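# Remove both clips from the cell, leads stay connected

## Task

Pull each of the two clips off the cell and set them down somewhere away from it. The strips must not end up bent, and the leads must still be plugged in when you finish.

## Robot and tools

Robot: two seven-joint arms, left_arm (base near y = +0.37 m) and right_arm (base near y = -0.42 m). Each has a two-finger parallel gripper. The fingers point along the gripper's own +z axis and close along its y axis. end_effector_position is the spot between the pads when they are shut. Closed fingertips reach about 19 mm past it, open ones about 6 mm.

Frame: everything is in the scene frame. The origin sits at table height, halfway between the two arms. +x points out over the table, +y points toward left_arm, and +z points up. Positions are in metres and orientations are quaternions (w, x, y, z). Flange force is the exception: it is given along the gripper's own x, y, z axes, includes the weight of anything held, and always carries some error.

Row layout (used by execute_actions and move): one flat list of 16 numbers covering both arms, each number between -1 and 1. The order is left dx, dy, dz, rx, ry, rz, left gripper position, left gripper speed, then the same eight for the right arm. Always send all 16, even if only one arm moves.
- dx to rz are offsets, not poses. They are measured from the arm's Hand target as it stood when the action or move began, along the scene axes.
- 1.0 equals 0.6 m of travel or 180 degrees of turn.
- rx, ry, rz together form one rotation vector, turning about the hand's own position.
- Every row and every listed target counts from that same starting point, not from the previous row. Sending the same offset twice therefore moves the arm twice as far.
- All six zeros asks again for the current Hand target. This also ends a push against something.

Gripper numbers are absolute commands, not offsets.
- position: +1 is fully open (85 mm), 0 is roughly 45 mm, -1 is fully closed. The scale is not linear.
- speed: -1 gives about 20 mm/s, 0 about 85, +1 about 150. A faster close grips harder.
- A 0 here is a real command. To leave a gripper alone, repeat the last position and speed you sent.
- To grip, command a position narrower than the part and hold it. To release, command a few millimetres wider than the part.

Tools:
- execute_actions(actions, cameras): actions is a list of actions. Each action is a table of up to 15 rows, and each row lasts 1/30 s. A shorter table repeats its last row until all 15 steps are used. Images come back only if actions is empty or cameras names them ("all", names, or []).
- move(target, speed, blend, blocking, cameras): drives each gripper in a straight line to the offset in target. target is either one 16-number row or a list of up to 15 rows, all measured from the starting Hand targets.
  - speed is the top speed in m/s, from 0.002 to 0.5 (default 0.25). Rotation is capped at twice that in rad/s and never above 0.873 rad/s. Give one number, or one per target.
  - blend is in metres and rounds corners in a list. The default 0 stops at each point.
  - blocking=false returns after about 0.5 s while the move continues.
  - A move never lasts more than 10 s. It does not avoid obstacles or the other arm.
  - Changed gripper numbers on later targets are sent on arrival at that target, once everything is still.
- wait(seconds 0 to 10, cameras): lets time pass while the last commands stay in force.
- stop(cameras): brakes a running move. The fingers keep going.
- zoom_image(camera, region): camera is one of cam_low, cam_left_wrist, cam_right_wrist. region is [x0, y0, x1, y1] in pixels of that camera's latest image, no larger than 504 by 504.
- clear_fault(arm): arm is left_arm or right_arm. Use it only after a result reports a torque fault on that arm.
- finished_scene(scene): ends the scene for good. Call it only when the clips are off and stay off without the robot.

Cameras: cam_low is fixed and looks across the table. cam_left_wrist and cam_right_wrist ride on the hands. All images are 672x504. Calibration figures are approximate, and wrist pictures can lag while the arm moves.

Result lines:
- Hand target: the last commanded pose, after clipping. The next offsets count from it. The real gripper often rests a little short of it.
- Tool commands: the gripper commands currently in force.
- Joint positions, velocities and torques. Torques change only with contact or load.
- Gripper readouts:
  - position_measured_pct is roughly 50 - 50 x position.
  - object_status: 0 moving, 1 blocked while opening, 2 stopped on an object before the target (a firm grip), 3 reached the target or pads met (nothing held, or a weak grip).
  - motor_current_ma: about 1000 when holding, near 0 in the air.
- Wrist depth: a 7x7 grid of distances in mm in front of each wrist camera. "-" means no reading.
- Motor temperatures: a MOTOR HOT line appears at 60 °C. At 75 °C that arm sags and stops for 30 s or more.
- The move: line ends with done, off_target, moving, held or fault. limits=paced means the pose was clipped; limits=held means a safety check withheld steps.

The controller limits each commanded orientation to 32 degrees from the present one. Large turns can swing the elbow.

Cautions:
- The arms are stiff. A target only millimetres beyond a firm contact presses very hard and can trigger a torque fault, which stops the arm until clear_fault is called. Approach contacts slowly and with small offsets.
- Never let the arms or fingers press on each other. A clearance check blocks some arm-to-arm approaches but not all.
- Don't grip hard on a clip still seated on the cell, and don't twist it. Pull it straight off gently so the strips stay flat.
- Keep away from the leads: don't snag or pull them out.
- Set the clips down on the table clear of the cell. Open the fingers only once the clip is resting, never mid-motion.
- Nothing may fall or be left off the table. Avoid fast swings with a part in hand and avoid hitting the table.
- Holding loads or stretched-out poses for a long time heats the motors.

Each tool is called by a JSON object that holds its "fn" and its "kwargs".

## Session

{"fn": "execute_actions", "kwargs": {"actions": []}}

{"fn": "zoom_image", "kwargs": {"camera": "cam_low", "region": [200, 180, 360, 300]}}

Scene clock: 0.00 s.
left_arm: end_effector_position=(+0.7799, -0.1625, +0.3924) position_measured_pct=0.0 object_status=3 motor_current_ma=0 end_effector_quat_wxyz=(+0.104, +0.623, -0.215, +0.745) | right_arm: end_effector_position=(+0.6220, -0.6977, +0.2628) position_measured_pct=0.0 object_status=3 motor_current_ma=0 end_effector_quat_wxyz=(+0.028, +0.711, -0.099, +0.696)
Joint positions: left_arm=[0.473 1.088 0.276 0.943 -2.931 0.622 0.94] | right_arm=[0.884 0.85 -0.475 2.096 -2.749 1.172 1.703]
Joint velocities: within noise
Joint torques (N m): no reading
Motor temperatures (°C): left_arm=[36 35 35 36 38 41 46] | right_arm=[34 33 33 37 38 38 41]
Flange force (N): no reading
Wrist depth (mm): cam_left_wrist=[1812 1944 2059 2210 2429 2600 2798 / 1782 1894 2034 2188 2360 2560 2821 / 1736 1852 1956 2092 2263 2483 2717 / 1696 1797 1927 2066 2203 2402 2600 / 1679 1768 1878 2040 2167 2335 2560 / 1625 1731 1852 1944 2046 2240 2438 / 1598 1691 1812 1658 1740 2203 2376] | cam_right_wrist=[1857 1900 1973 2009 2034 2118 2167 / 1868 1894 1956 2028 2078 2146 2210 / 1894 1905 1985 2021 2053 2098 2174 / 1878 1944 1991 2034 2040 2118 2188 / 1862 1944 1933 1731 1759 2092 2174 / 1852 1905 1979 1709 1773 2160 2181 / 1911 1933 1956 1713 1749 2153 2174]
Hand target: left_arm +0.7799, -0.1625, +0.3924; +0.104, +0.623, -0.215, +0.745 | right_arm +0.6220, -0.6977, +0.2628; +0.028, +0.711, -0.099, +0.696
Tool commands: left_gripper/position=+1.0 left_gripper/speed=+1.0 right_gripper/position=+1.0 right_gripper/speed=+1.0
camera_calibration:
cam_left_wrist: T_world_to_cam=[[-0.432941, -0.879767, -0.196395, 0.273053], [0.22045, 0.107922, -0.96941, 0.283909], [0.87405, -0.462993, 0.147221, -0.668312], [0, 0, 0, 1]] pos_world=[0.639767, -0.0998406, 0.42724]
cam_right_wrist: T_world_to_cam=[[-0.16925, -0.981515, -0.0893501, -0.554155], [0.00774289, 0.089331, -0.995972, 0.377155], [0.985543, -0.16926, -0.0075195, -0.579443], [0, 0, 0, 1]] pos_world=[0.474355, -0.675679, 0.321765]

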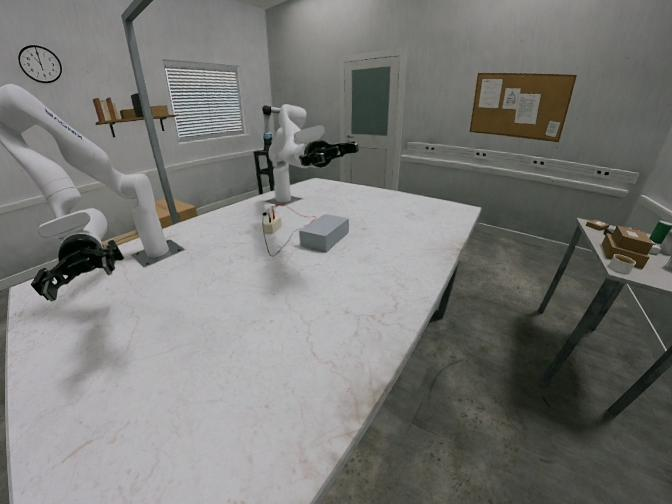

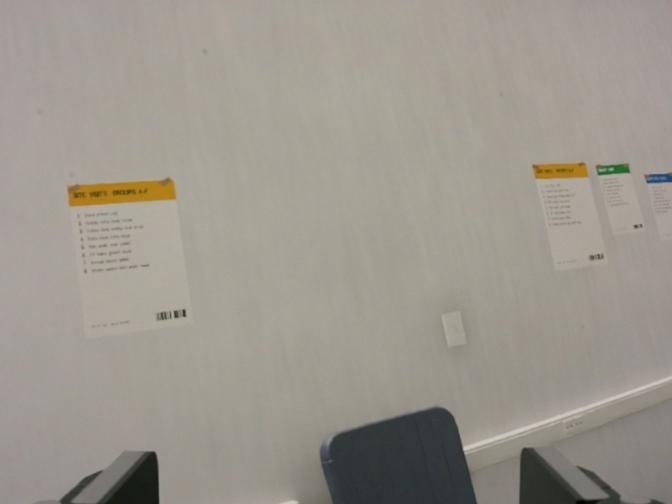

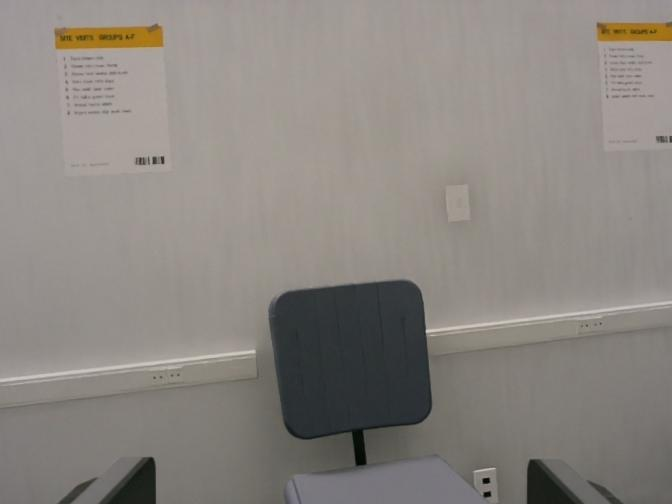

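Scaled by 3.150 from the camera's 672x504 image, which has a finer 960x720 frame.

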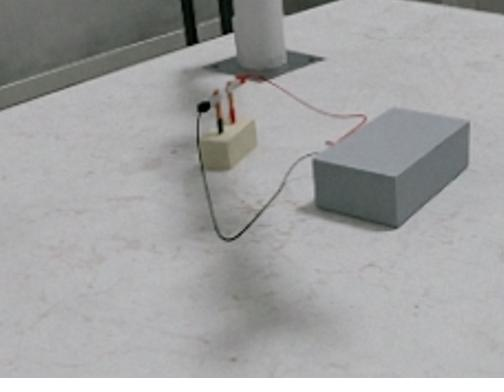

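{"fn": "move", "kwargs": {"target": [-0.4,0.9,0,0,0,0,1,1,-0.37,0.45,0.23,0.02,0.492,0.07,1,1], "cameras": ["cam_low"]}}

Scene clock: 7.20 s.
left_arm: end_effector_position=(+0.5399, +0.3775, +0.3924) position_measured_pct=0.0 object_status=3 motor_current_ma=0 end_effector_quat_wxyz=(+0.104, +0.623, -0.215, +0.745) | right_arm: end_effector_position=(+0.4000, -0.4277, +0.4008) position_measured_pct=0.0 object_status=3 motor_current_ma=0 end_effector_quat_wxyz=(+0.000, +1.000, +0.000, -0.001)
Joint positions: left_arm=[-0.532 0.531 -0.066 2.265 -4.151 1.548 1.69] | right_arm=[0.671 0.289 -1.025 1.329 -2.896 -1.66 1.277]
Joint torques (N m): left_arm=[-0.08 -16.2 3.22 -3 1.06 2.22 0.02] | right_arm=[-0.32 -11.1 -1.52 -7.91 0.05 -0.06 0.03]
Flange force (N): left_arm=[-5.4 -5.2 -0.4] | right_arm=[0.6 0.5 -2.6]
Wrist depth (mm): cam_left_wrist=[2059 2188 2326 2570 2706 2973 3219 / 2009 2146 2302 2429 2621 2858 3188 / 1962 2085 2271 2411 2570 2740 3014 / 1939 2059 2174 2302 2502 2695 2987 / 1884 2003 2118 2263 2420 2590 2883 / 1827 1967 2040 2210 2310 2195 2763 / 1802 1905 2046 2174 2188 2118 2695] | cam_right_wrist=[549 551 548 548 551 550 550 / 549 551 550 550 548 547 547 / 548 549 551 549 548 548 549 / 549 548 548 546 548 546 547 / 550 545 550 548 550 547 548 / 548 546 548 548 549 545 548 / 548 549 547 548 549 549 547]
Hand target: left_arm +0.5399, +0.3775, +0.3924; +0.104, +0.623, -0.215, +0.745 | right_arm +0.4000, -0.4277, +0.4008; +0.000, +1.000, +0.000, -0.002
Off the commanded pose: left_arm 0.000 m, 0 deg | right_arm 0.000 m, 0 deg.
move: done
Images, in order (width x height): cam_low 672x504.

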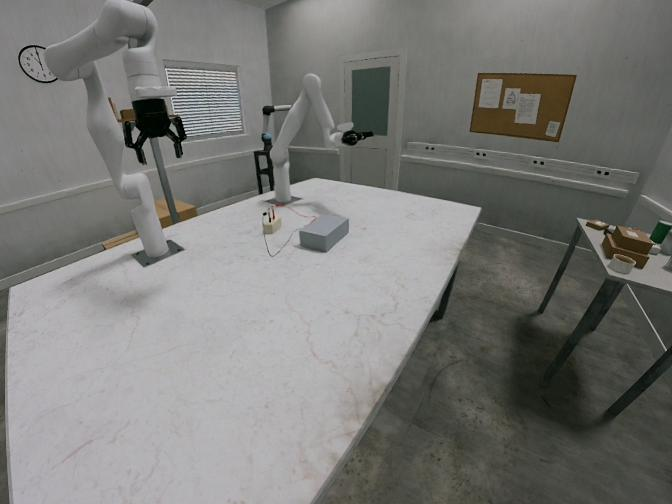

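{"fn": "move", "kwargs": {"target": [-0.1,0.42,0,0,0,0,1,1,-0.283,0.733,-0.168,0,0,0,1,1], "cameras": ["cam_low","cam_right_wrist"]}}

Scene clock: 11.00 s.
left_arm: end_effector_position=(+0.4799, +0.6295, +0.3924) position_measured_pct=0.0 object_status=3 motor_current_ma=0 end_effector_quat_wxyz=(+0.104, +0.623, -0.215, +0.745) | right_arm: end_effector_position=(+0.2302, +0.0121, +0.2999) position_measured_pct=0.0 object_status=3 motor_current_ma=0 end_effector_quat_wxyz=(+0.000, +1.000, +0.000, -0.001)
Joint positions: left_arm=[-0.983 0.714 -0.236 1.803 -4.569 1.819 2.033] | right_arm=[-0.599 0.599 -1.041 1.293 -2.636 -1.523 0.011]
Joint torques (N m): left_arm=[-0.08 -20.14 2.87 -3.62 1.95 1.79 0.02] | right_arm=[-0.26 -16.88 -3.51 -7.05 0.1 -0.11 -0.05]
Flange force (N): left_arm=[-3.4 -6.1 -2.7] | right_arm=[1.3 -1.3 -2.3]
Wrist depth (mm): cam_left_wrist=[2118 2271 2368 2610 2809 3084 3435 / 2078 2218 2368 2531 2751 2908 3315 / 2021 2167 2310 2474 2631 2921 3142 / 1985 2125 2240 2385 2600 2763 3070 / 1962 2053 2188 2343 2483 2729 2987 / 1884 2021 2139 2286 2438 2302 2895 / 1857 2015 2078 2218 2368 2248 2343] | cam_right_wrist=[449 448 448 449 445 446 447 / 449 447 447 448 447 448 447 / 449 448 446 448 447 445 446 / 448 447 447 402 446 447 447 / 448 447 446 446 448 446 446 / 447 446 447 447 444 445 445 / 448 446 446 446 446 446 446]
Hand target: left_arm +0.4799, +0.6295, +0.3924; +0.104, +0.623, -0.215, +0.745 | right_arm +0.2302, +0.0121, +0.2999; +0.000, +1.000, +0.000, -0.002
Off the commanded pose: left_arm 0.000 m, 0 deg | right_arm 0.000 m, 0 deg.
move: done
camera_calibration:
cam_right_wrist: T_world_to_cam=[[0.00881351, -0.999899, -0.0111582, 0.0152942], [-0.99977, -0.00859302, -0.0196556, 0.294183], [0.0195578, 0.0113289, -0.999745, 0.444919], [0, 0, 0, 1]] pos_world=[0.285279, 0.0127802, 0.450758]
Images, in order (width x height): cam_low 672x504, cam_right_wrist 672x504.

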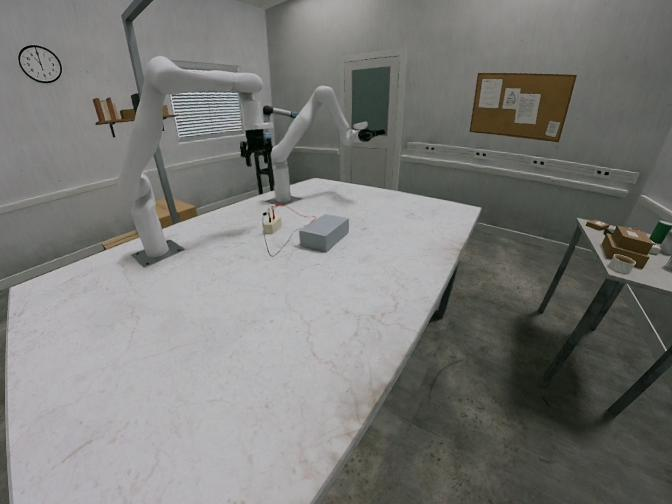

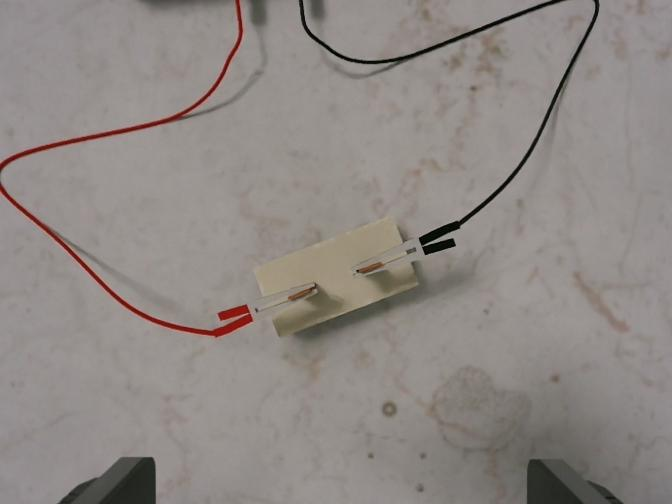

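{"fn": "zoom_image", "kwargs": {"camera": "cam_right_wrist", "region": [200, 200, 480, 350]}}

Scaled by 1.800.

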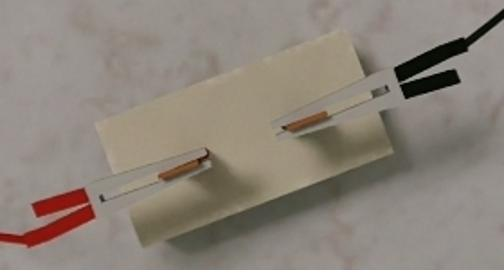

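{"fn": "move", "kwargs": {"target": [[0,0,0,0,0,0,1,1,0.1118,-0.08,-0.05,0,0,0.617,0,1],[0,0,0,0,0,0,1,1,0.1118,-0.08,-0.2583,0,0,0.617,0,1]], "blend": [0.02,0], "cameras": ["cam_right_wrist"]}}

{"fn": "zoom_image", "kwargs": {"camera": "cam_right_wrist", "region": [230, 204, 530, 504]}}

Scene clock: 20.27 s.
left_arm: end_effector_position=(+0.4799, +0.6295, +0.3924) position_measured_pct=0.0 object_status=3 motor_current_ma=0 end_effector_quat_wxyz=(+0.104, +0.623, -0.215, +0.745) | right_arm: end_effector_position=(+0.2973, -0.0359, +0.1450) position_measured_pct=49.8 object_status=3 motor_current_ma=0 end_effector_quat_wxyz=(+0.001, +0.566, +0.825, -0.001)
Joint positions: left_arm=[-0.983 0.714 -0.236 1.803 -4.569 1.819 2.033] | right_arm=[-0.293 0.983 -1.394 1.603 -2.162 -1.409 1.736]
Joint torques (N m): left_arm=[-0.09 -20.19 2.86 -3.6 1.96 1.79 0.02] | right_arm=[-0.45 -17.7 -6.59 -4.07 0 0.1 -0.04]
Flange force (N): left_arm=[-3.5 -6.3 -2.7] | right_arm=[0.1 2.2 -2.8]
Wrist depth (mm): cam_left_wrist=[2132 2255 2438 2580 2833 3070 3435 / 2059 2203 2385 2540 2695 3000 3282 / 2015 2153 2302 2447 2642 2858 3142 / 1967 2125 2232 2420 2621 2809 3084 / 1939 2085 2174 2310 2502 2729 2921 / 1884 2009 2112 2286 2456 2310 2895 / 1878 1979 2059 2218 2376 2255 2368] | cam_right_wrist=[292 292 292 292 291 292 291 / 292 292 292 246 291 292 292 / 292 292 291 246 291 291 291 / 292 292 291 247 291 291 291 / 292 291 291 246 292 291 291 / 292 292 292 246 291 291 291 / 291 291 291 291 291 290 291]
Hand target: left_arm +0.4799, +0.6295, +0.3924; +0.104, +0.623, -0.215, +0.745 | right_arm +0.2973, -0.0359, +0.1450; +0.001, +0.566, +0.825, -0.001
Off the commanded pose: left_arm 0.000 m, 0 deg | right_arm 0.000 m, 0 deg.
move: done
camera_calibration:
cam_right_wrist: T_world_to_cam=[[0.929936, 0.367554, -0.011114, -0.25971], [0.367303, -0.929894, -0.0196457, -0.0817925], [-0.0175557, 0.014187, -0.999745, 0.300428], [0, 0, 0, 1]] pos_world=[0.27683, 0.0151369, 0.295858]
Images, in order (width x height): cam_right_wrist 672x504.

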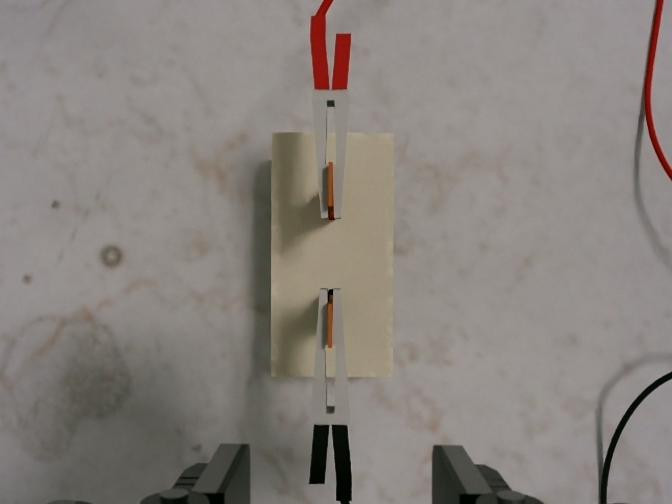

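Scaled by 1.680.

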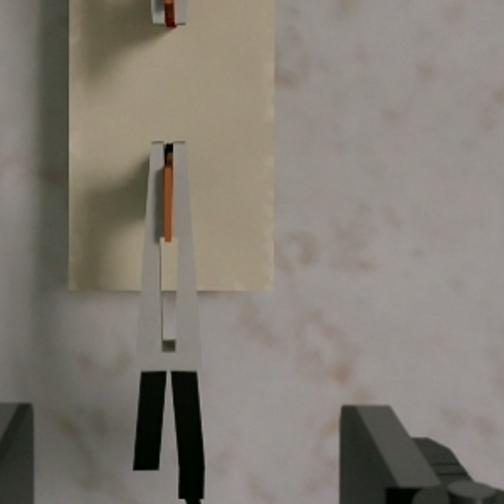

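{"fn": "move", "kwargs": {"target": [0,0,0,0,0,0,1,1,-0.0047,-0.0018,-0.0633,0,0,0,-0.4,0], "speed": 0.1, "cameras": ["cam_right_wrist"]}}

{"fn": "zoom_image", "kwargs": {"camera": "cam_right_wrist", "region": [240, 304, 440, 504]}}

Scene clock: 24.07 s.
left_arm: end_effector_position=(+0.4799, +0.6295, +0.3924) position_measured_pct=0.0 object_status=3 motor_current_ma=0 end_effector_quat_wxyz=(+0.104, +0.623, -0.215, +0.745) | right_arm: end_effector_position=(+0.2945, -0.0370, +0.1070) position_measured_pct=69.7 object_status=3 motor_current_ma=0 end_effector_quat_wxyz=(+0.001, +0.566, +0.825, -0.001)
Joint positions: left_arm=[-0.983 0.714 -0.236 1.803 -4.569 1.819 2.033] | right_arm=[-0.303 1.032 -1.354 1.656 -2.105 -1.344 1.693]
Joint torques (N m): left_arm=[-0.09 -20.1 2.83 -3.58 1.9 1.81 -0.01] | right_arm=[-0.41 -18.17 -6.77 -3.67 0.02 -0.08 0.01]
Flange force (N): left_arm=[-3.2 -6.3 -2.5] | right_arm=[0.2 2.0 -1.9]
Wrist depth (mm): cam_left_wrist=[2105 2232 2429 2600 2833 3070 3453 / 2059 2210 2394 2540 2774 2973 3299 / 2009 2153 2286 2474 2684 2858 3188 / 1967 2098 2255 2402 2590 2786 3113 / 1922 2059 2210 2318 2531 2695 2973 / 1911 2015 2146 2271 2456 2351 2809 / 1852 1973 2092 2218 2360 2255 2376] | cam_right_wrist=[254 254 254 253 253 254 253 / 254 254 254 254 253 253 254 / 254 254 254 - 254 253 253 / 253 254 253 208 253 254 253 / 254 253 253 209 253 253 253 / 253 253 254 253 254 253 253 / 254 254 253 253 253 253 252]
Hand target: left_arm +0.4799, +0.6295, +0.3924; +0.104, +0.623, -0.215, +0.745 | right_arm +0.2945, -0.0370, +0.1070; +0.001, +0.566, +0.825, -0.001
Off the commanded pose: left_arm 0.000 m, 0 deg | right_arm 0.000 m, 0 deg.
move: done
camera_calibration:
cam_right_wrist: T_world_to_cam=[[0.929949, 0.36752, -0.011114, -0.257127], [0.367269, -0.929907, -0.0196455, -0.082524], [-0.0175552, 0.0141875, -0.999745, 0.262404], [0, 0, 0, 1]] pos_world=[0.27403, 0.0140369, 0.257858]
Images, in order (width x height): cam_right_wrist 672x504.

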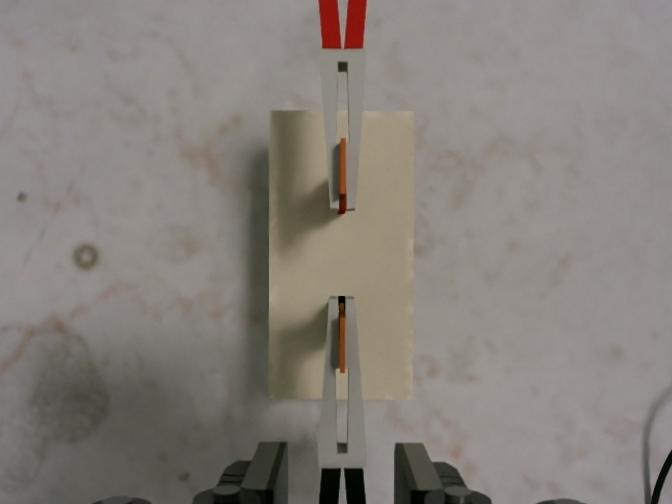

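Scaled by 2.520.

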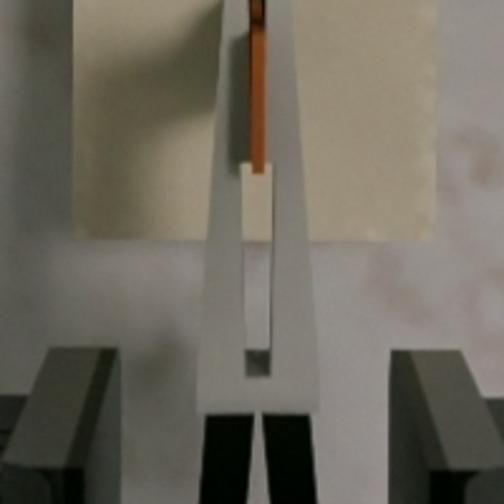

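{"fn": "move", "kwargs": {"target": [[0,0,0,0,0,0,1,1,0.0004,0.0002,0,0,0,0,-0.4,0],[0,0,0,0,0,0,1,1,0.0004,0.0002,0,0,0,0,-0.77,-1]], "cameras": ["cam_right_wrist"]}}

{"fn": "zoom_image", "kwargs": {"camera": "cam_right_wrist", "region": [240, 274, 440, 474]}}

Scene clock: 27.93 s.
left_arm: end_effector_position=(+0.4799, +0.6295, +0.3924) position_measured_pct=0.0 object_status=3 motor_current_ma=0 end_effector_quat_wxyz=(+0.104, +0.623, -0.215, +0.745) | right_arm: end_effector_position=(+0.2947, -0.0369, +0.1070) position_measured_pct=88.3 object_status=0 motor_current_ma=380 end_effector_quat_wxyz=(+0.001, +0.566, +0.825, -0.001)
Joint positions: left_arm=[-0.983 0.714 -0.236 1.803 -4.569 1.819 2.033] | right_arm=[-0.303 1.032 -1.354 1.655 -2.105 -1.344 1.693]
Joint torques (N m): left_arm=[-0.16 -20.11 2.87 -3.59 1.9 1.78 -0.02] | right_arm=[-0.46 -18.03 -6.92 -3.59 0.03 -0.06 -0.06]
Flange force (N): left_arm=[-3.2 -6.3 -2.5] | right_arm=[0.2 2.4 -2.1]
Wrist depth (mm): cam_left_wrist=[2105 2248 2394 2610 2833 3084 3366 / 2053 2248 2343 2570 2774 2973 3383 / 2009 2139 2335 2456 2663 2870 3188 / 1973 2112 2218 2368 2631 2751 3041 / 1927 2078 2203 2326 2560 2706 2934 / 1905 1997 2125 2255 2447 2294 2858 / 1857 1979 2112 2195 2376 2271 2360] | cam_right_wrist=[254 254 254 253 253 253 253 / 254 254 253 253 253 253 253 / 253 253 254 - 253 253 253 / 254 253 253 208 253 253 253 / 254 253 253 208 253 253 253 / 253 253 253 253 253 253 253 / 253 253 253 - 253 253 253]
Hand target: left_arm +0.4799, +0.6295, +0.3924; +0.104, +0.623, -0.215, +0.745 | right_arm +0.2947, -0.0369, +0.1070; +0.001, +0.566, +0.825, -0.001
Off the commanded pose: left_arm 0.000 m, 0 deg | right_arm 0.000 m, 0 deg.
move: done
camera_calibration:
cam_right_wrist: T_world_to_cam=[[0.929949, 0.36752, -0.011114, -0.257387], [0.367269, -0.929907, -0.0196455, -0.0824115], [-0.0175552, 0.0141875, -0.999745, 0.262405], [0, 0, 0, 1]] pos_world=[0.27423, 0.0142369, 0.257858]
Images, in order (width x height): cam_right_wrist 672x504.

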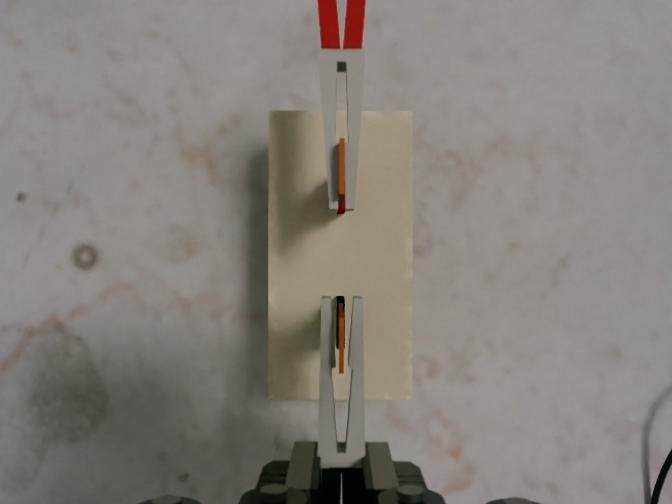

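Scaled by 2.520.

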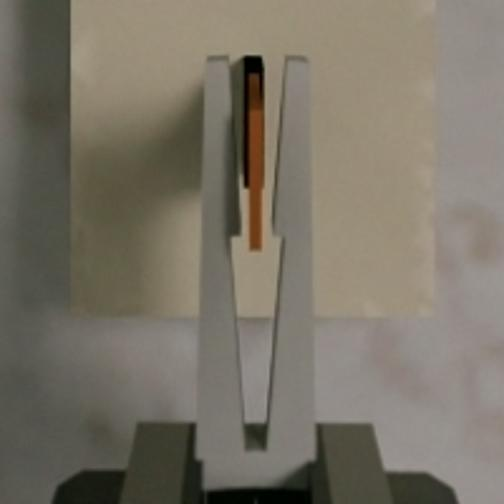

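{"fn": "move", "kwargs": {"target": [[0,0,0,0,0,0,1,1,0,0,0,0,0,0,-0.79,-1],[0,0,0,0,0,0,1,1,0.0298,-0.0778,0,0,0,0,-0.79,-1],[0,0,0,0,0,0,1,1,0.0716,-0.1868,-0.06,0,0,0,-0.79,-1],[0,0,0,0,0,0,1,1,0.0716,-0.1868,-0.132,0,0,0,-0.79,-1],[0,0,0,0,0,0,1,1,0.0716,-0.1868,-0.132,0,0,0,-0.4,-1],[0,0,0,0,0,0,1,1,0.0716,-0.1868,0.07,0,0,0,-0.4,-1]], "speed": [0.1,0.05,0.1,0.05,0.1,0.12], "blend": [0,0.01,0.01,0,0,0], "cameras": ["cam_low","cam_right_wrist"]}}

Scene clock: 37.60 s.
left_arm: end_effector_position=(+0.4799, +0.6295, +0.3924) position_measured_pct=0.0 object_status=3 motor_current_ma=0 end_effector_quat_wxyz=(+0.104, +0.623, -0.215, +0.745) | right_arm: end_effector_position=(+0.3377, -0.1490, +0.1489) position_measured_pct=69.7 object_status=3 motor_current_ma=0 end_effector_quat_wxyz=(+0.001, +0.566, +0.825, -0.001)
Joint positions: left_arm=[-0.983 0.714 -0.236 1.803 -4.569 1.819 2.033] | right_arm=[0.039 0.933 -1.471 1.789 -2.185 -1.366 1.878]
Joint torques (N m): left_arm=[-0.08 -20.16 2.78 -3.63 1.94 1.79 -0.01] | right_arm=[-0.37 -15.4 -6.45 -4.17 0.01 -0.1 -0.05]
Flange force (N): left_arm=[-3.4 -6.2 -2.6] | right_arm=[-0.4 1.8 -2.7]
Wrist depth (mm): cam_left_wrist=[2112 2232 2411 2580 2846 3098 3366 / 2059 2195 2343 2540 2695 2934 3203 / 2021 2146 2294 2429 2642 2908 3128 / 1997 2132 2278 2394 2560 2833 3084 / 1933 2059 2195 2351 2511 2684 2987 / 1900 2009 2105 2294 2429 2310 2846 / 1868 1956 2040 2195 2360 2271 2385] | cam_right_wrist=[295 296 296 251 295 295 295 / 296 295 296 296 296 296 295 / 295 296 296 295 296 295 295 / 296 296 296 295 295 295 295 / 296 296 295 296 295 295 295 / 296 296 295 295 296 295 295 / 295 295 296 296 295 295 295]
Hand target: left_arm +0.4799, +0.6295, +0.3924; +0.104, +0.623, -0.215, +0.745 | right_arm +0.3377, -0.1490, +0.1490; +0.001, +0.566, +0.825, -0.001
Off the commanded pose: left_arm 0.000 m, 0 deg | right_arm 0.000 m, 0 deg.
move: done
camera_calibration:
cam_right_wrist: T_world_to_cam=[[0.929949, 0.36752, -0.0111508, -0.255699], [0.367269, -0.929909, -0.0195525, -0.201651], [-0.0175552, 0.0140875, -0.999747, 0.30663], [0, 0, 0, 1]] pos_world=[0.31723, -0.0978628, 0.299759]
Images, in order (width x height): cam_low 672x504, cam_right_wrist 672x504.

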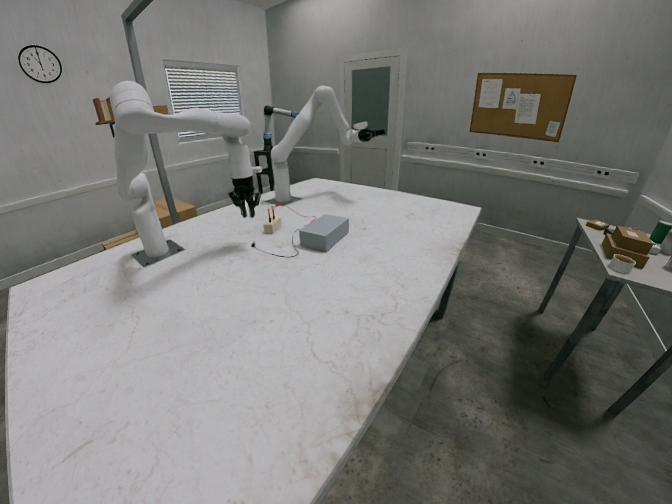

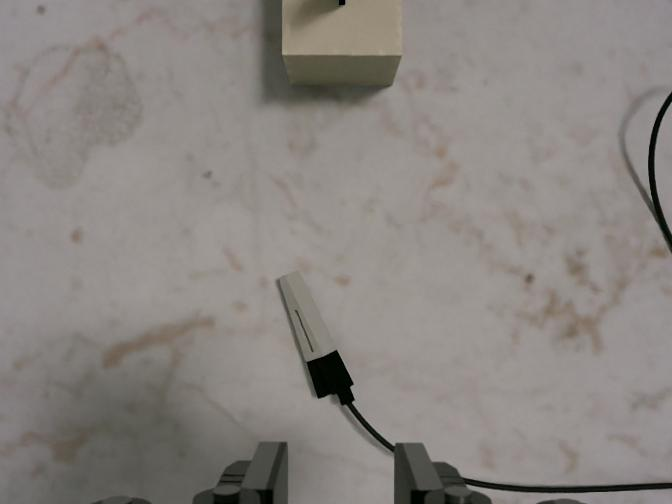

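{"fn": "move", "kwargs": {"target": [[0,0,0,0,0,0,1,1,0,0,0.09,0,0,-0.05,0,0],[0,0,0,0,0,0,1,1,-0.1408,0.3595,0.1,0,0,-0.99,0,0],[0,0,0,0,0,0,1,1,-0.1408,0.3595,-0.0067,0,0,-1,0,0]], "blend": [0.02,0.02,0], "cameras": ["cam_low","cam_right_wrist"]}}

{"fn": "zoom_image", "kwargs": {"camera": "cam_right_wrist", "region": [230, 204, 530, 504]}}

Scene clock: 46.70 s.
left_arm: end_effector_position=(+0.4799, +0.6295, +0.3924) position_measured_pct=0.0 object_status=3 motor_current_ma=0 end_effector_quat_wxyz=(+0.104, +0.623, -0.215, +0.745) | right_arm: end_effector_position=(+0.2532, +0.0667, +0.1450) position_measured_pct=49.8 object_status=3 motor_current_ma=0 end_effector_quat_wxyz=(-0.001, +0.825, -0.566, -0.001)
Joint positions: left_arm=[-0.983 0.714 -0.236 1.803 -4.569 1.819 2.033] | right_arm=[-0.814 0.776 -0.671 1.367 -2.65 -1.165 -1.149]
Joint torques (N m): left_arm=[-0.11 -20.12 2.82 -3.6 1.95 1.78 0.03] | right_arm=[-0.45 -20.74 -3.01 -6.5 0.11 -0.15 -0.08]
Flange force (N): left_arm=[-3.4 -6.1 -2.7] | right_arm=[-1.0 -2.4 -1.5]
Wrist depth (mm): cam_left_wrist=[2105 2278 2429 2531 2833 3028 3349 / 2072 2174 2343 2550 2729 2960 3315 / 2009 2139 2310 2447 2600 2895 3172 / 1973 2085 2271 2394 2610 2774 3000 / 1944 2053 2188 2343 2531 2695 2973 / 1900 2034 2118 2263 2411 2318 2809 / 1857 1979 2092 2225 2360 2294 2310] | cam_right_wrist=[293 293 292 292 292 291 291 / 292 292 293 291 291 292 290 / 293 292 292 247 291 291 291 / 293 293 292 247 292 291 291 / 292 292 292 246 291 291 290 / 292 292 292 246 291 291 291 / 292 292 292 292 291 291 291]
Hand target: left_arm +0.4799, +0.6295, +0.3924; +0.104, +0.623, -0.215, +0.745 | right_arm +0.2532, +0.0667, +0.1450; -0.001, +0.825, -0.566, -0.001
Off the commanded pose: left_arm 0.000 m, 0 deg | right_arm 0.000 m, 0 deg.
move: done
camera_calibration:
cam_right_wrist: T_world_to_cam=[[-0.929949, -0.367519, -0.0111508, 0.263554], [-0.367269, 0.929909, -0.0195525, 0.0917302], [0.0175552, -0.0140875, -0.999747, 0.2912], [0, 0, 0, 1]] pos_world=[0.27367, 0.0156628, 0.295859]
Images, in order (width x height): cam_low 672x504, cam_right_wrist 672x504.

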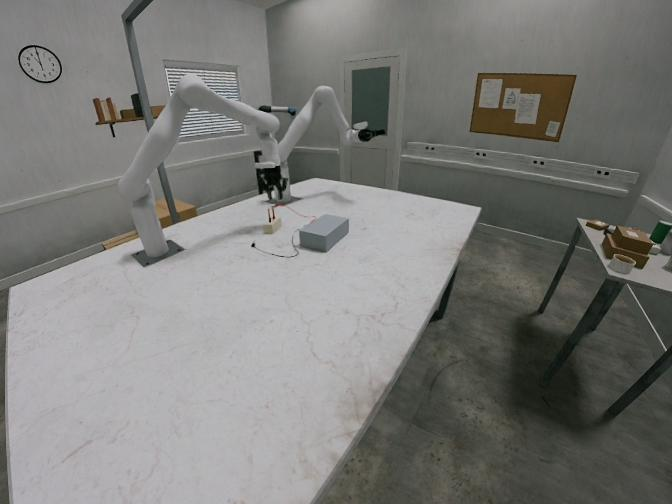

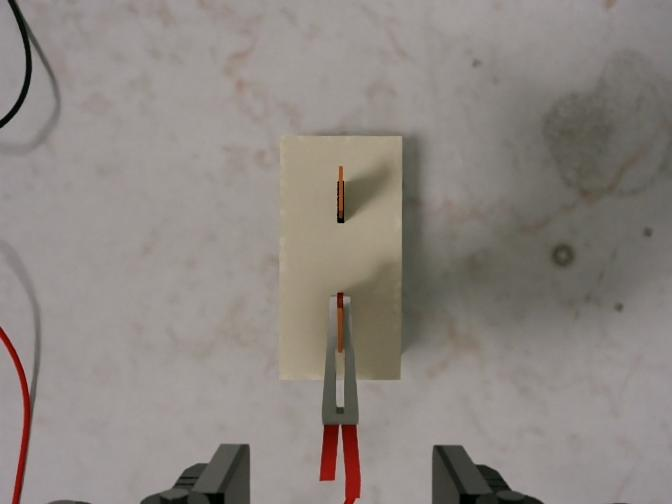

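Scaled by 1.680.

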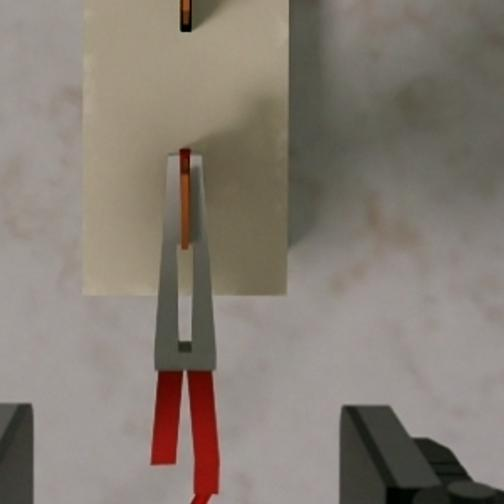

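{"fn": "move", "kwargs": {"target": [0,0,0,0,0,0,1,1,0.0008,0.0003,-0.0633,0,0,0,-0.4,0], "speed": 0.1, "cameras": ["cam_right_wrist"]}}

{"fn": "zoom_image", "kwargs": {"camera": "cam_right_wrist", "region": [240, 304, 440, 504]}}

Scene clock: 49.83 s.
left_arm: end_effector_position=(+0.4799, +0.6295, +0.3924) position_measured_pct=0.0 object_status=3 motor_current_ma=0 end_effector_quat_wxyz=(+0.104, +0.623, -0.215, +0.745) | right_arm: end_effector_position=(+0.2537, +0.0669, +0.1070) position_measured_pct=69.7 object_status=3 motor_current_ma=0 end_effector_quat_wxyz=(-0.001, +0.825, -0.566, -0.001)
Joint positions: left_arm=[-0.983 0.714 -0.236 1.803 -4.569 1.819 2.033] | right_arm=[-0.82 0.823 -0.65 1.41 -2.617 -1.081 -1.174]
Joint torques (N m): left_arm=[-0.06 -20.17 2.78 -3.65 1.91 1.8 0.01] | right_arm=[-0.45 -21.15 -3.18 -5.95 0.04 0.04 -0.05]
Flange force (N): left_arm=[-3.5 -6.1 -2.6] | right_arm=[-1.9 -3.4 -1.7]
Wrist depth (mm): cam_left_wrist=[2098 2248 2447 2621 2809 3084 3332 / 2059 2174 2318 2560 2774 2973 3266 / 2009 2146 2326 2456 2642 2833 3172 / 1991 2105 2255 2402 2580 2798 3014 / 1939 2034 2174 2302 2438 2717 2908 / 1905 2015 2146 2263 2402 2326 2908 / 1862 1973 2105 2225 2385 2255 2351] | cam_right_wrist=[254 255 254 254 253 254 253 / 254 254 254 254 254 253 253 / 255 254 254 209 253 253 253 / 254 254 254 208 253 254 253 / 254 254 254 209 253 253 253 / 254 254 254 209 253 253 252 / 254 254 254 - 253 253 253]
Hand target: left_arm +0.4799, +0.6295, +0.3924; +0.104, +0.623, -0.215, +0.745 | right_arm +0.2537, +0.0669, +0.1070; -0.001, +0.825, -0.566, -0.001
Off the commanded pose: left_arm 0.000 m, 0 deg | right_arm 0.000 m, 0 deg.
move: done
camera_calibration:
cam_right_wrist: T_world_to_cam=[[-0.929949, -0.367519, -0.0111508, 0.263669], [-0.367269, 0.929909, -0.0195525, 0.0909849], [0.0175552, -0.0140875, -0.999747, 0.253204], [0, 0, 0, 1]] pos_world=[0.27417, 0.0158628, 0.257859]
Images, in order (width x height): cam_right_wrist 672x504.

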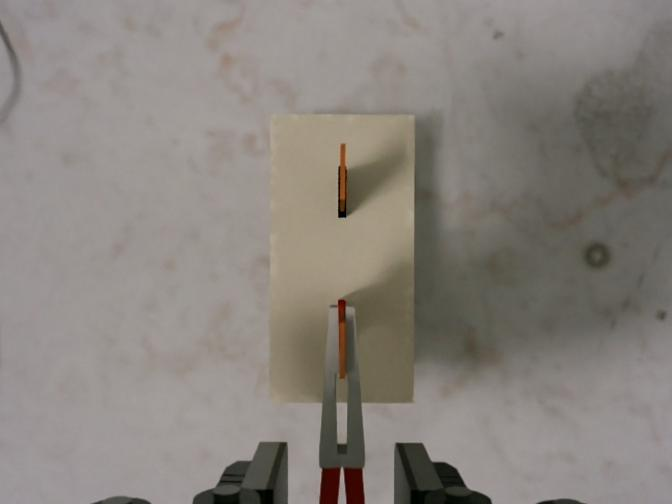

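Scaled by 2.520.

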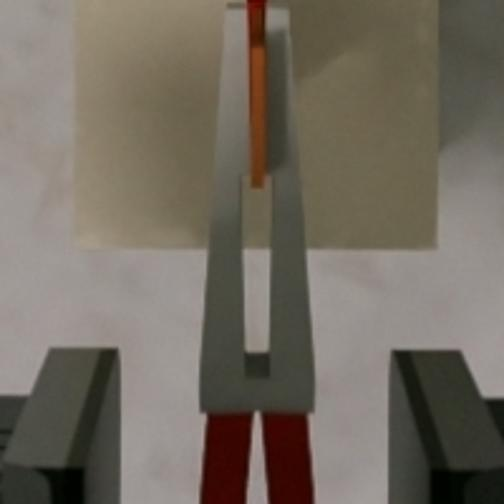

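{"fn": "move", "kwargs": {"target": [[0,0,0,0,0,0,1,1,-0.0004,-0.0002,0,0,0,0,-0.4,0],[0,0,0,0,0,0,1,1,-0.0004,-0.0002,0,0,0,0,-0.79,-1]], "cameras": ["cam_right_wrist"]}}

{"fn": "zoom_image", "kwargs": {"camera": "cam_right_wrist", "region": [240, 274, 440, 474]}}

Scene clock: 53.53 s.
left_arm: end_effector_position=(+0.4799, +0.6295, +0.3924) position_measured_pct=0.0 object_status=3 motor_current_ma=0 end_effector_quat_wxyz=(+0.104, +0.623, -0.215, +0.745) | right_arm: end_effector_position=(+0.2534, +0.0668, +0.1070) position_measured_pct=89.2 object_status=0 motor_current_ma=360 end_effector_quat_wxyz=(-0.001, +0.825, -0.566, -0.001)
Joint positions: left_arm=[-0.983 0.714 -0.236 1.803 -4.569 1.819 2.033] | right_arm=[-0.82 0.823 -0.65 1.411 -2.617 -1.081 -1.175]
Joint torques (N m): left_arm=[-0.11 -20.18 2.8 -3.65 1.87 1.77 0] | right_arm=[-0.44 -21.04 -3.07 -6.07 0.06 -0.14 -0.03]
Flange force (N): left_arm=[-3.5 -6.1 -2.5] | right_arm=[-1.2 -2.5 -1.4]
Wrist depth (mm): cam_left_wrist=[2118 2232 2402 2580 2858 3055 3266 / 2066 2188 2360 2531 2786 2987 3250 / 1997 2174 2263 2502 2663 2895 3084 / 1979 2112 2271 2411 2540 2798 3055 / 1927 2028 2195 2318 2511 2706 2947 / 1900 1985 2105 2318 2474 2286 2921 / 1862 1967 2053 2232 2402 2278 2368] | cam_right_wrist=[254 254 254 254 253 253 253 / 254 254 254 253 253 254 253 / 254 254 254 209 253 253 253 / 254 254 253 208 253 253 252 / 253 254 253 208 253 253 253 / 254 254 254 - 253 253 253 / 253 254 253 - 253 253 252]
Hand target: left_arm +0.4799, +0.6295, +0.3924; +0.104, +0.623, -0.215, +0.745 | right_arm +0.2534, +0.0668, +0.1070; -0.001, +0.825, -0.566, -0.001
Off the commanded pose: left_arm 0.000 m, 0 deg | right_arm 0.000 m, 0 deg.
move: done
camera_calibration:
cam_right_wrist: T_world_to_cam=[[-0.929949, -0.367519, -0.0111508, 0.263353], [-0.367269, 0.929909, -0.0195525, 0.0909677], [0.0175552, -0.0140875, -0.999747, 0.253207], [0, 0, 0, 1]] pos_world=[0.27387, 0.0157628, 0.257859]
Images, in order (width x height): cam_right_wrist 672x504.

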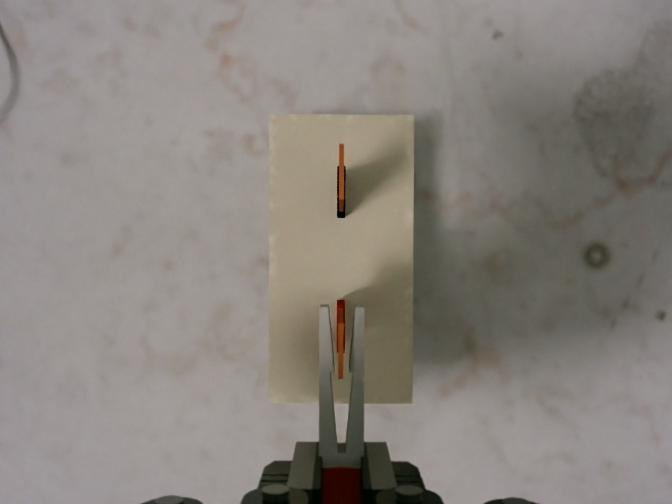

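Scaled by 2.520.

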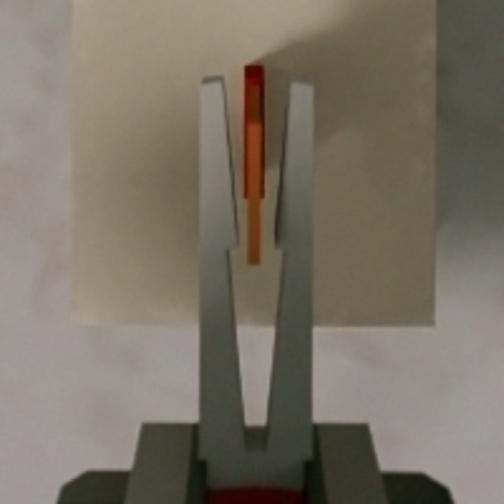

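{"fn": "move", "kwargs": {"target": [[0,0,0,0,0,0,1,1,-0.0298,0.0778,0,0,0,0,-0.79,-1],[0,0,0,0,0,0,1,1,-0.0716,0.1868,-0.06,0,0,0,-0.79,-1],[0,0,0,0,0,0,1,1,-0.0716,0.1868,-0.132,0,0,0,-0.79,-1],[0,0,0,0,0,0,1,1,-0.0716,0.1868,-0.132,0,0,0,-0.4,-1],[0,0,0,0,0,0,1,1,-0.0716,0.1868,0.07,0,0,0,-0.4,-1]], "speed": [0.05,0.1,0.05,0.1,0.12], "blend": [0.01,0.01,0,0,0], "cameras": ["cam_low","cam_right_wrist"]}}

{"fn": "zoom_image", "kwargs": {"camera": "cam_low", "region": [200, 180, 360, 300]}}

Scene clock: 62.13 s.
left_arm: end_effector_position=(+0.4799, +0.6295, +0.3924) position_measured_pct=0.0 object_status=3 motor_current_ma=0 end_effector_quat_wxyz=(+0.104, +0.623, -0.215, +0.745) | right_arm: end_effector_position=(+0.2105, +0.1789, +0.1490) position_measured_pct=69.7 object_status=3 motor_current_ma=0 end_effector_quat_wxyz=(-0.001, +0.825, -0.566, -0.001)
Joint positions: left_arm=[-0.983 0.714 -0.236 1.803 -4.569 1.819 2.033] | right_arm=[-1.068 0.959 -0.63 0.934 -2.628 -1.376 -1.185]
Joint torques (N m): left_arm=[-0.14 -20.18 2.86 -3.61 1.93 1.83 0] | right_arm=[-0.48 -24.8 -2.59 -6.9 0.07 -0.19 -0.04]
Flange force (N): left_arm=[-3.4 -6.2 -2.5] | right_arm=[-2.4 -3.0 -1.2]
Wrist depth (mm): cam_left_wrist=[2118 2248 2402 2580 2858 3055 3366 / 2059 2188 2376 2474 2729 3014 3299 / 1991 2160 2286 2493 2631 2858 3172 / 1985 2105 2240 2420 2570 2729 3041 / 1956 2085 2167 2335 2465 2695 2908 / 1900 2003 2146 2255 2493 2326 2883 / 1862 1973 2072 2240 2411 2271 2368] | cam_right_wrist=[296 296 296 250 295 294 294 / 296 295 295 295 294 294 294 / 295 296 295 296 294 294 294 / 296 295 295 295 294 294 294 / 296 296 295 294 294 293 294 / 295 295 295 295 294 294 293 / 296 295 295 295 294 294 294]
Hand target: left_arm +0.4799, +0.6295, +0.3924; +0.104, +0.623, -0.215, +0.745 | right_arm +0.2105, +0.1789, +0.1490; -0.001, +0.825, -0.566, -0.001
Off the commanded pose: left_arm 0.000 m, 0 deg | right_arm 0.000 m, 0 deg.
move: done
camera_calibration:
cam_right_wrist: T_world_to_cam=[[-0.929949, -0.367519, -0.0111508, 0.265089], [-0.367269, 0.929909, -0.0195525, -0.0281168], [0.0175552, -0.0140875, -0.999747, 0.297528], [0, 0, 0, 1]] pos_world=[0.23097, 0.127763, 0.299859]
Images, in order (width x height): cam_low 672x504, cam_right_wrist 672x504.

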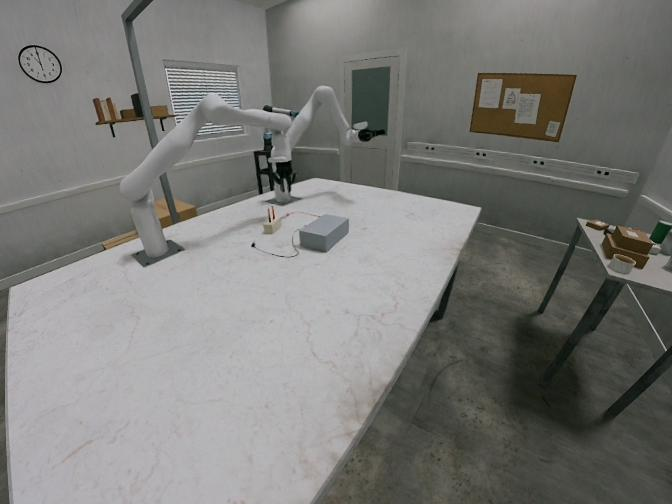

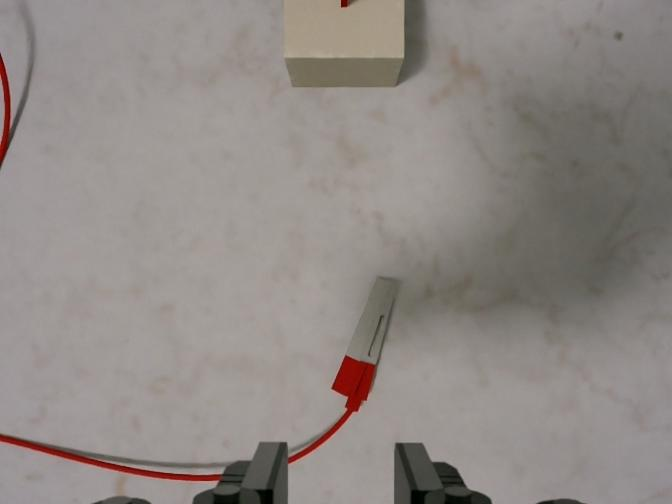

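Scaled by 3.150 from the camera's 672x504 image, which has a finer 960x720 frame.

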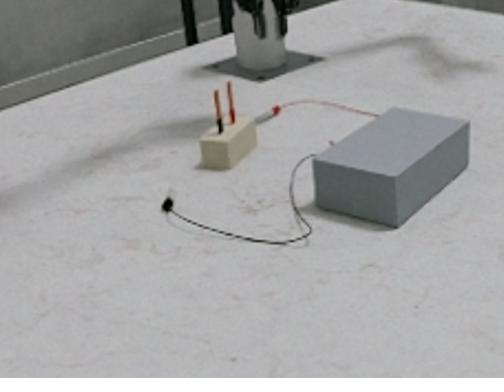

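{"fn": "finished_scene", "kwargs": {"scene": 2}}

The scene is finished: the task was done.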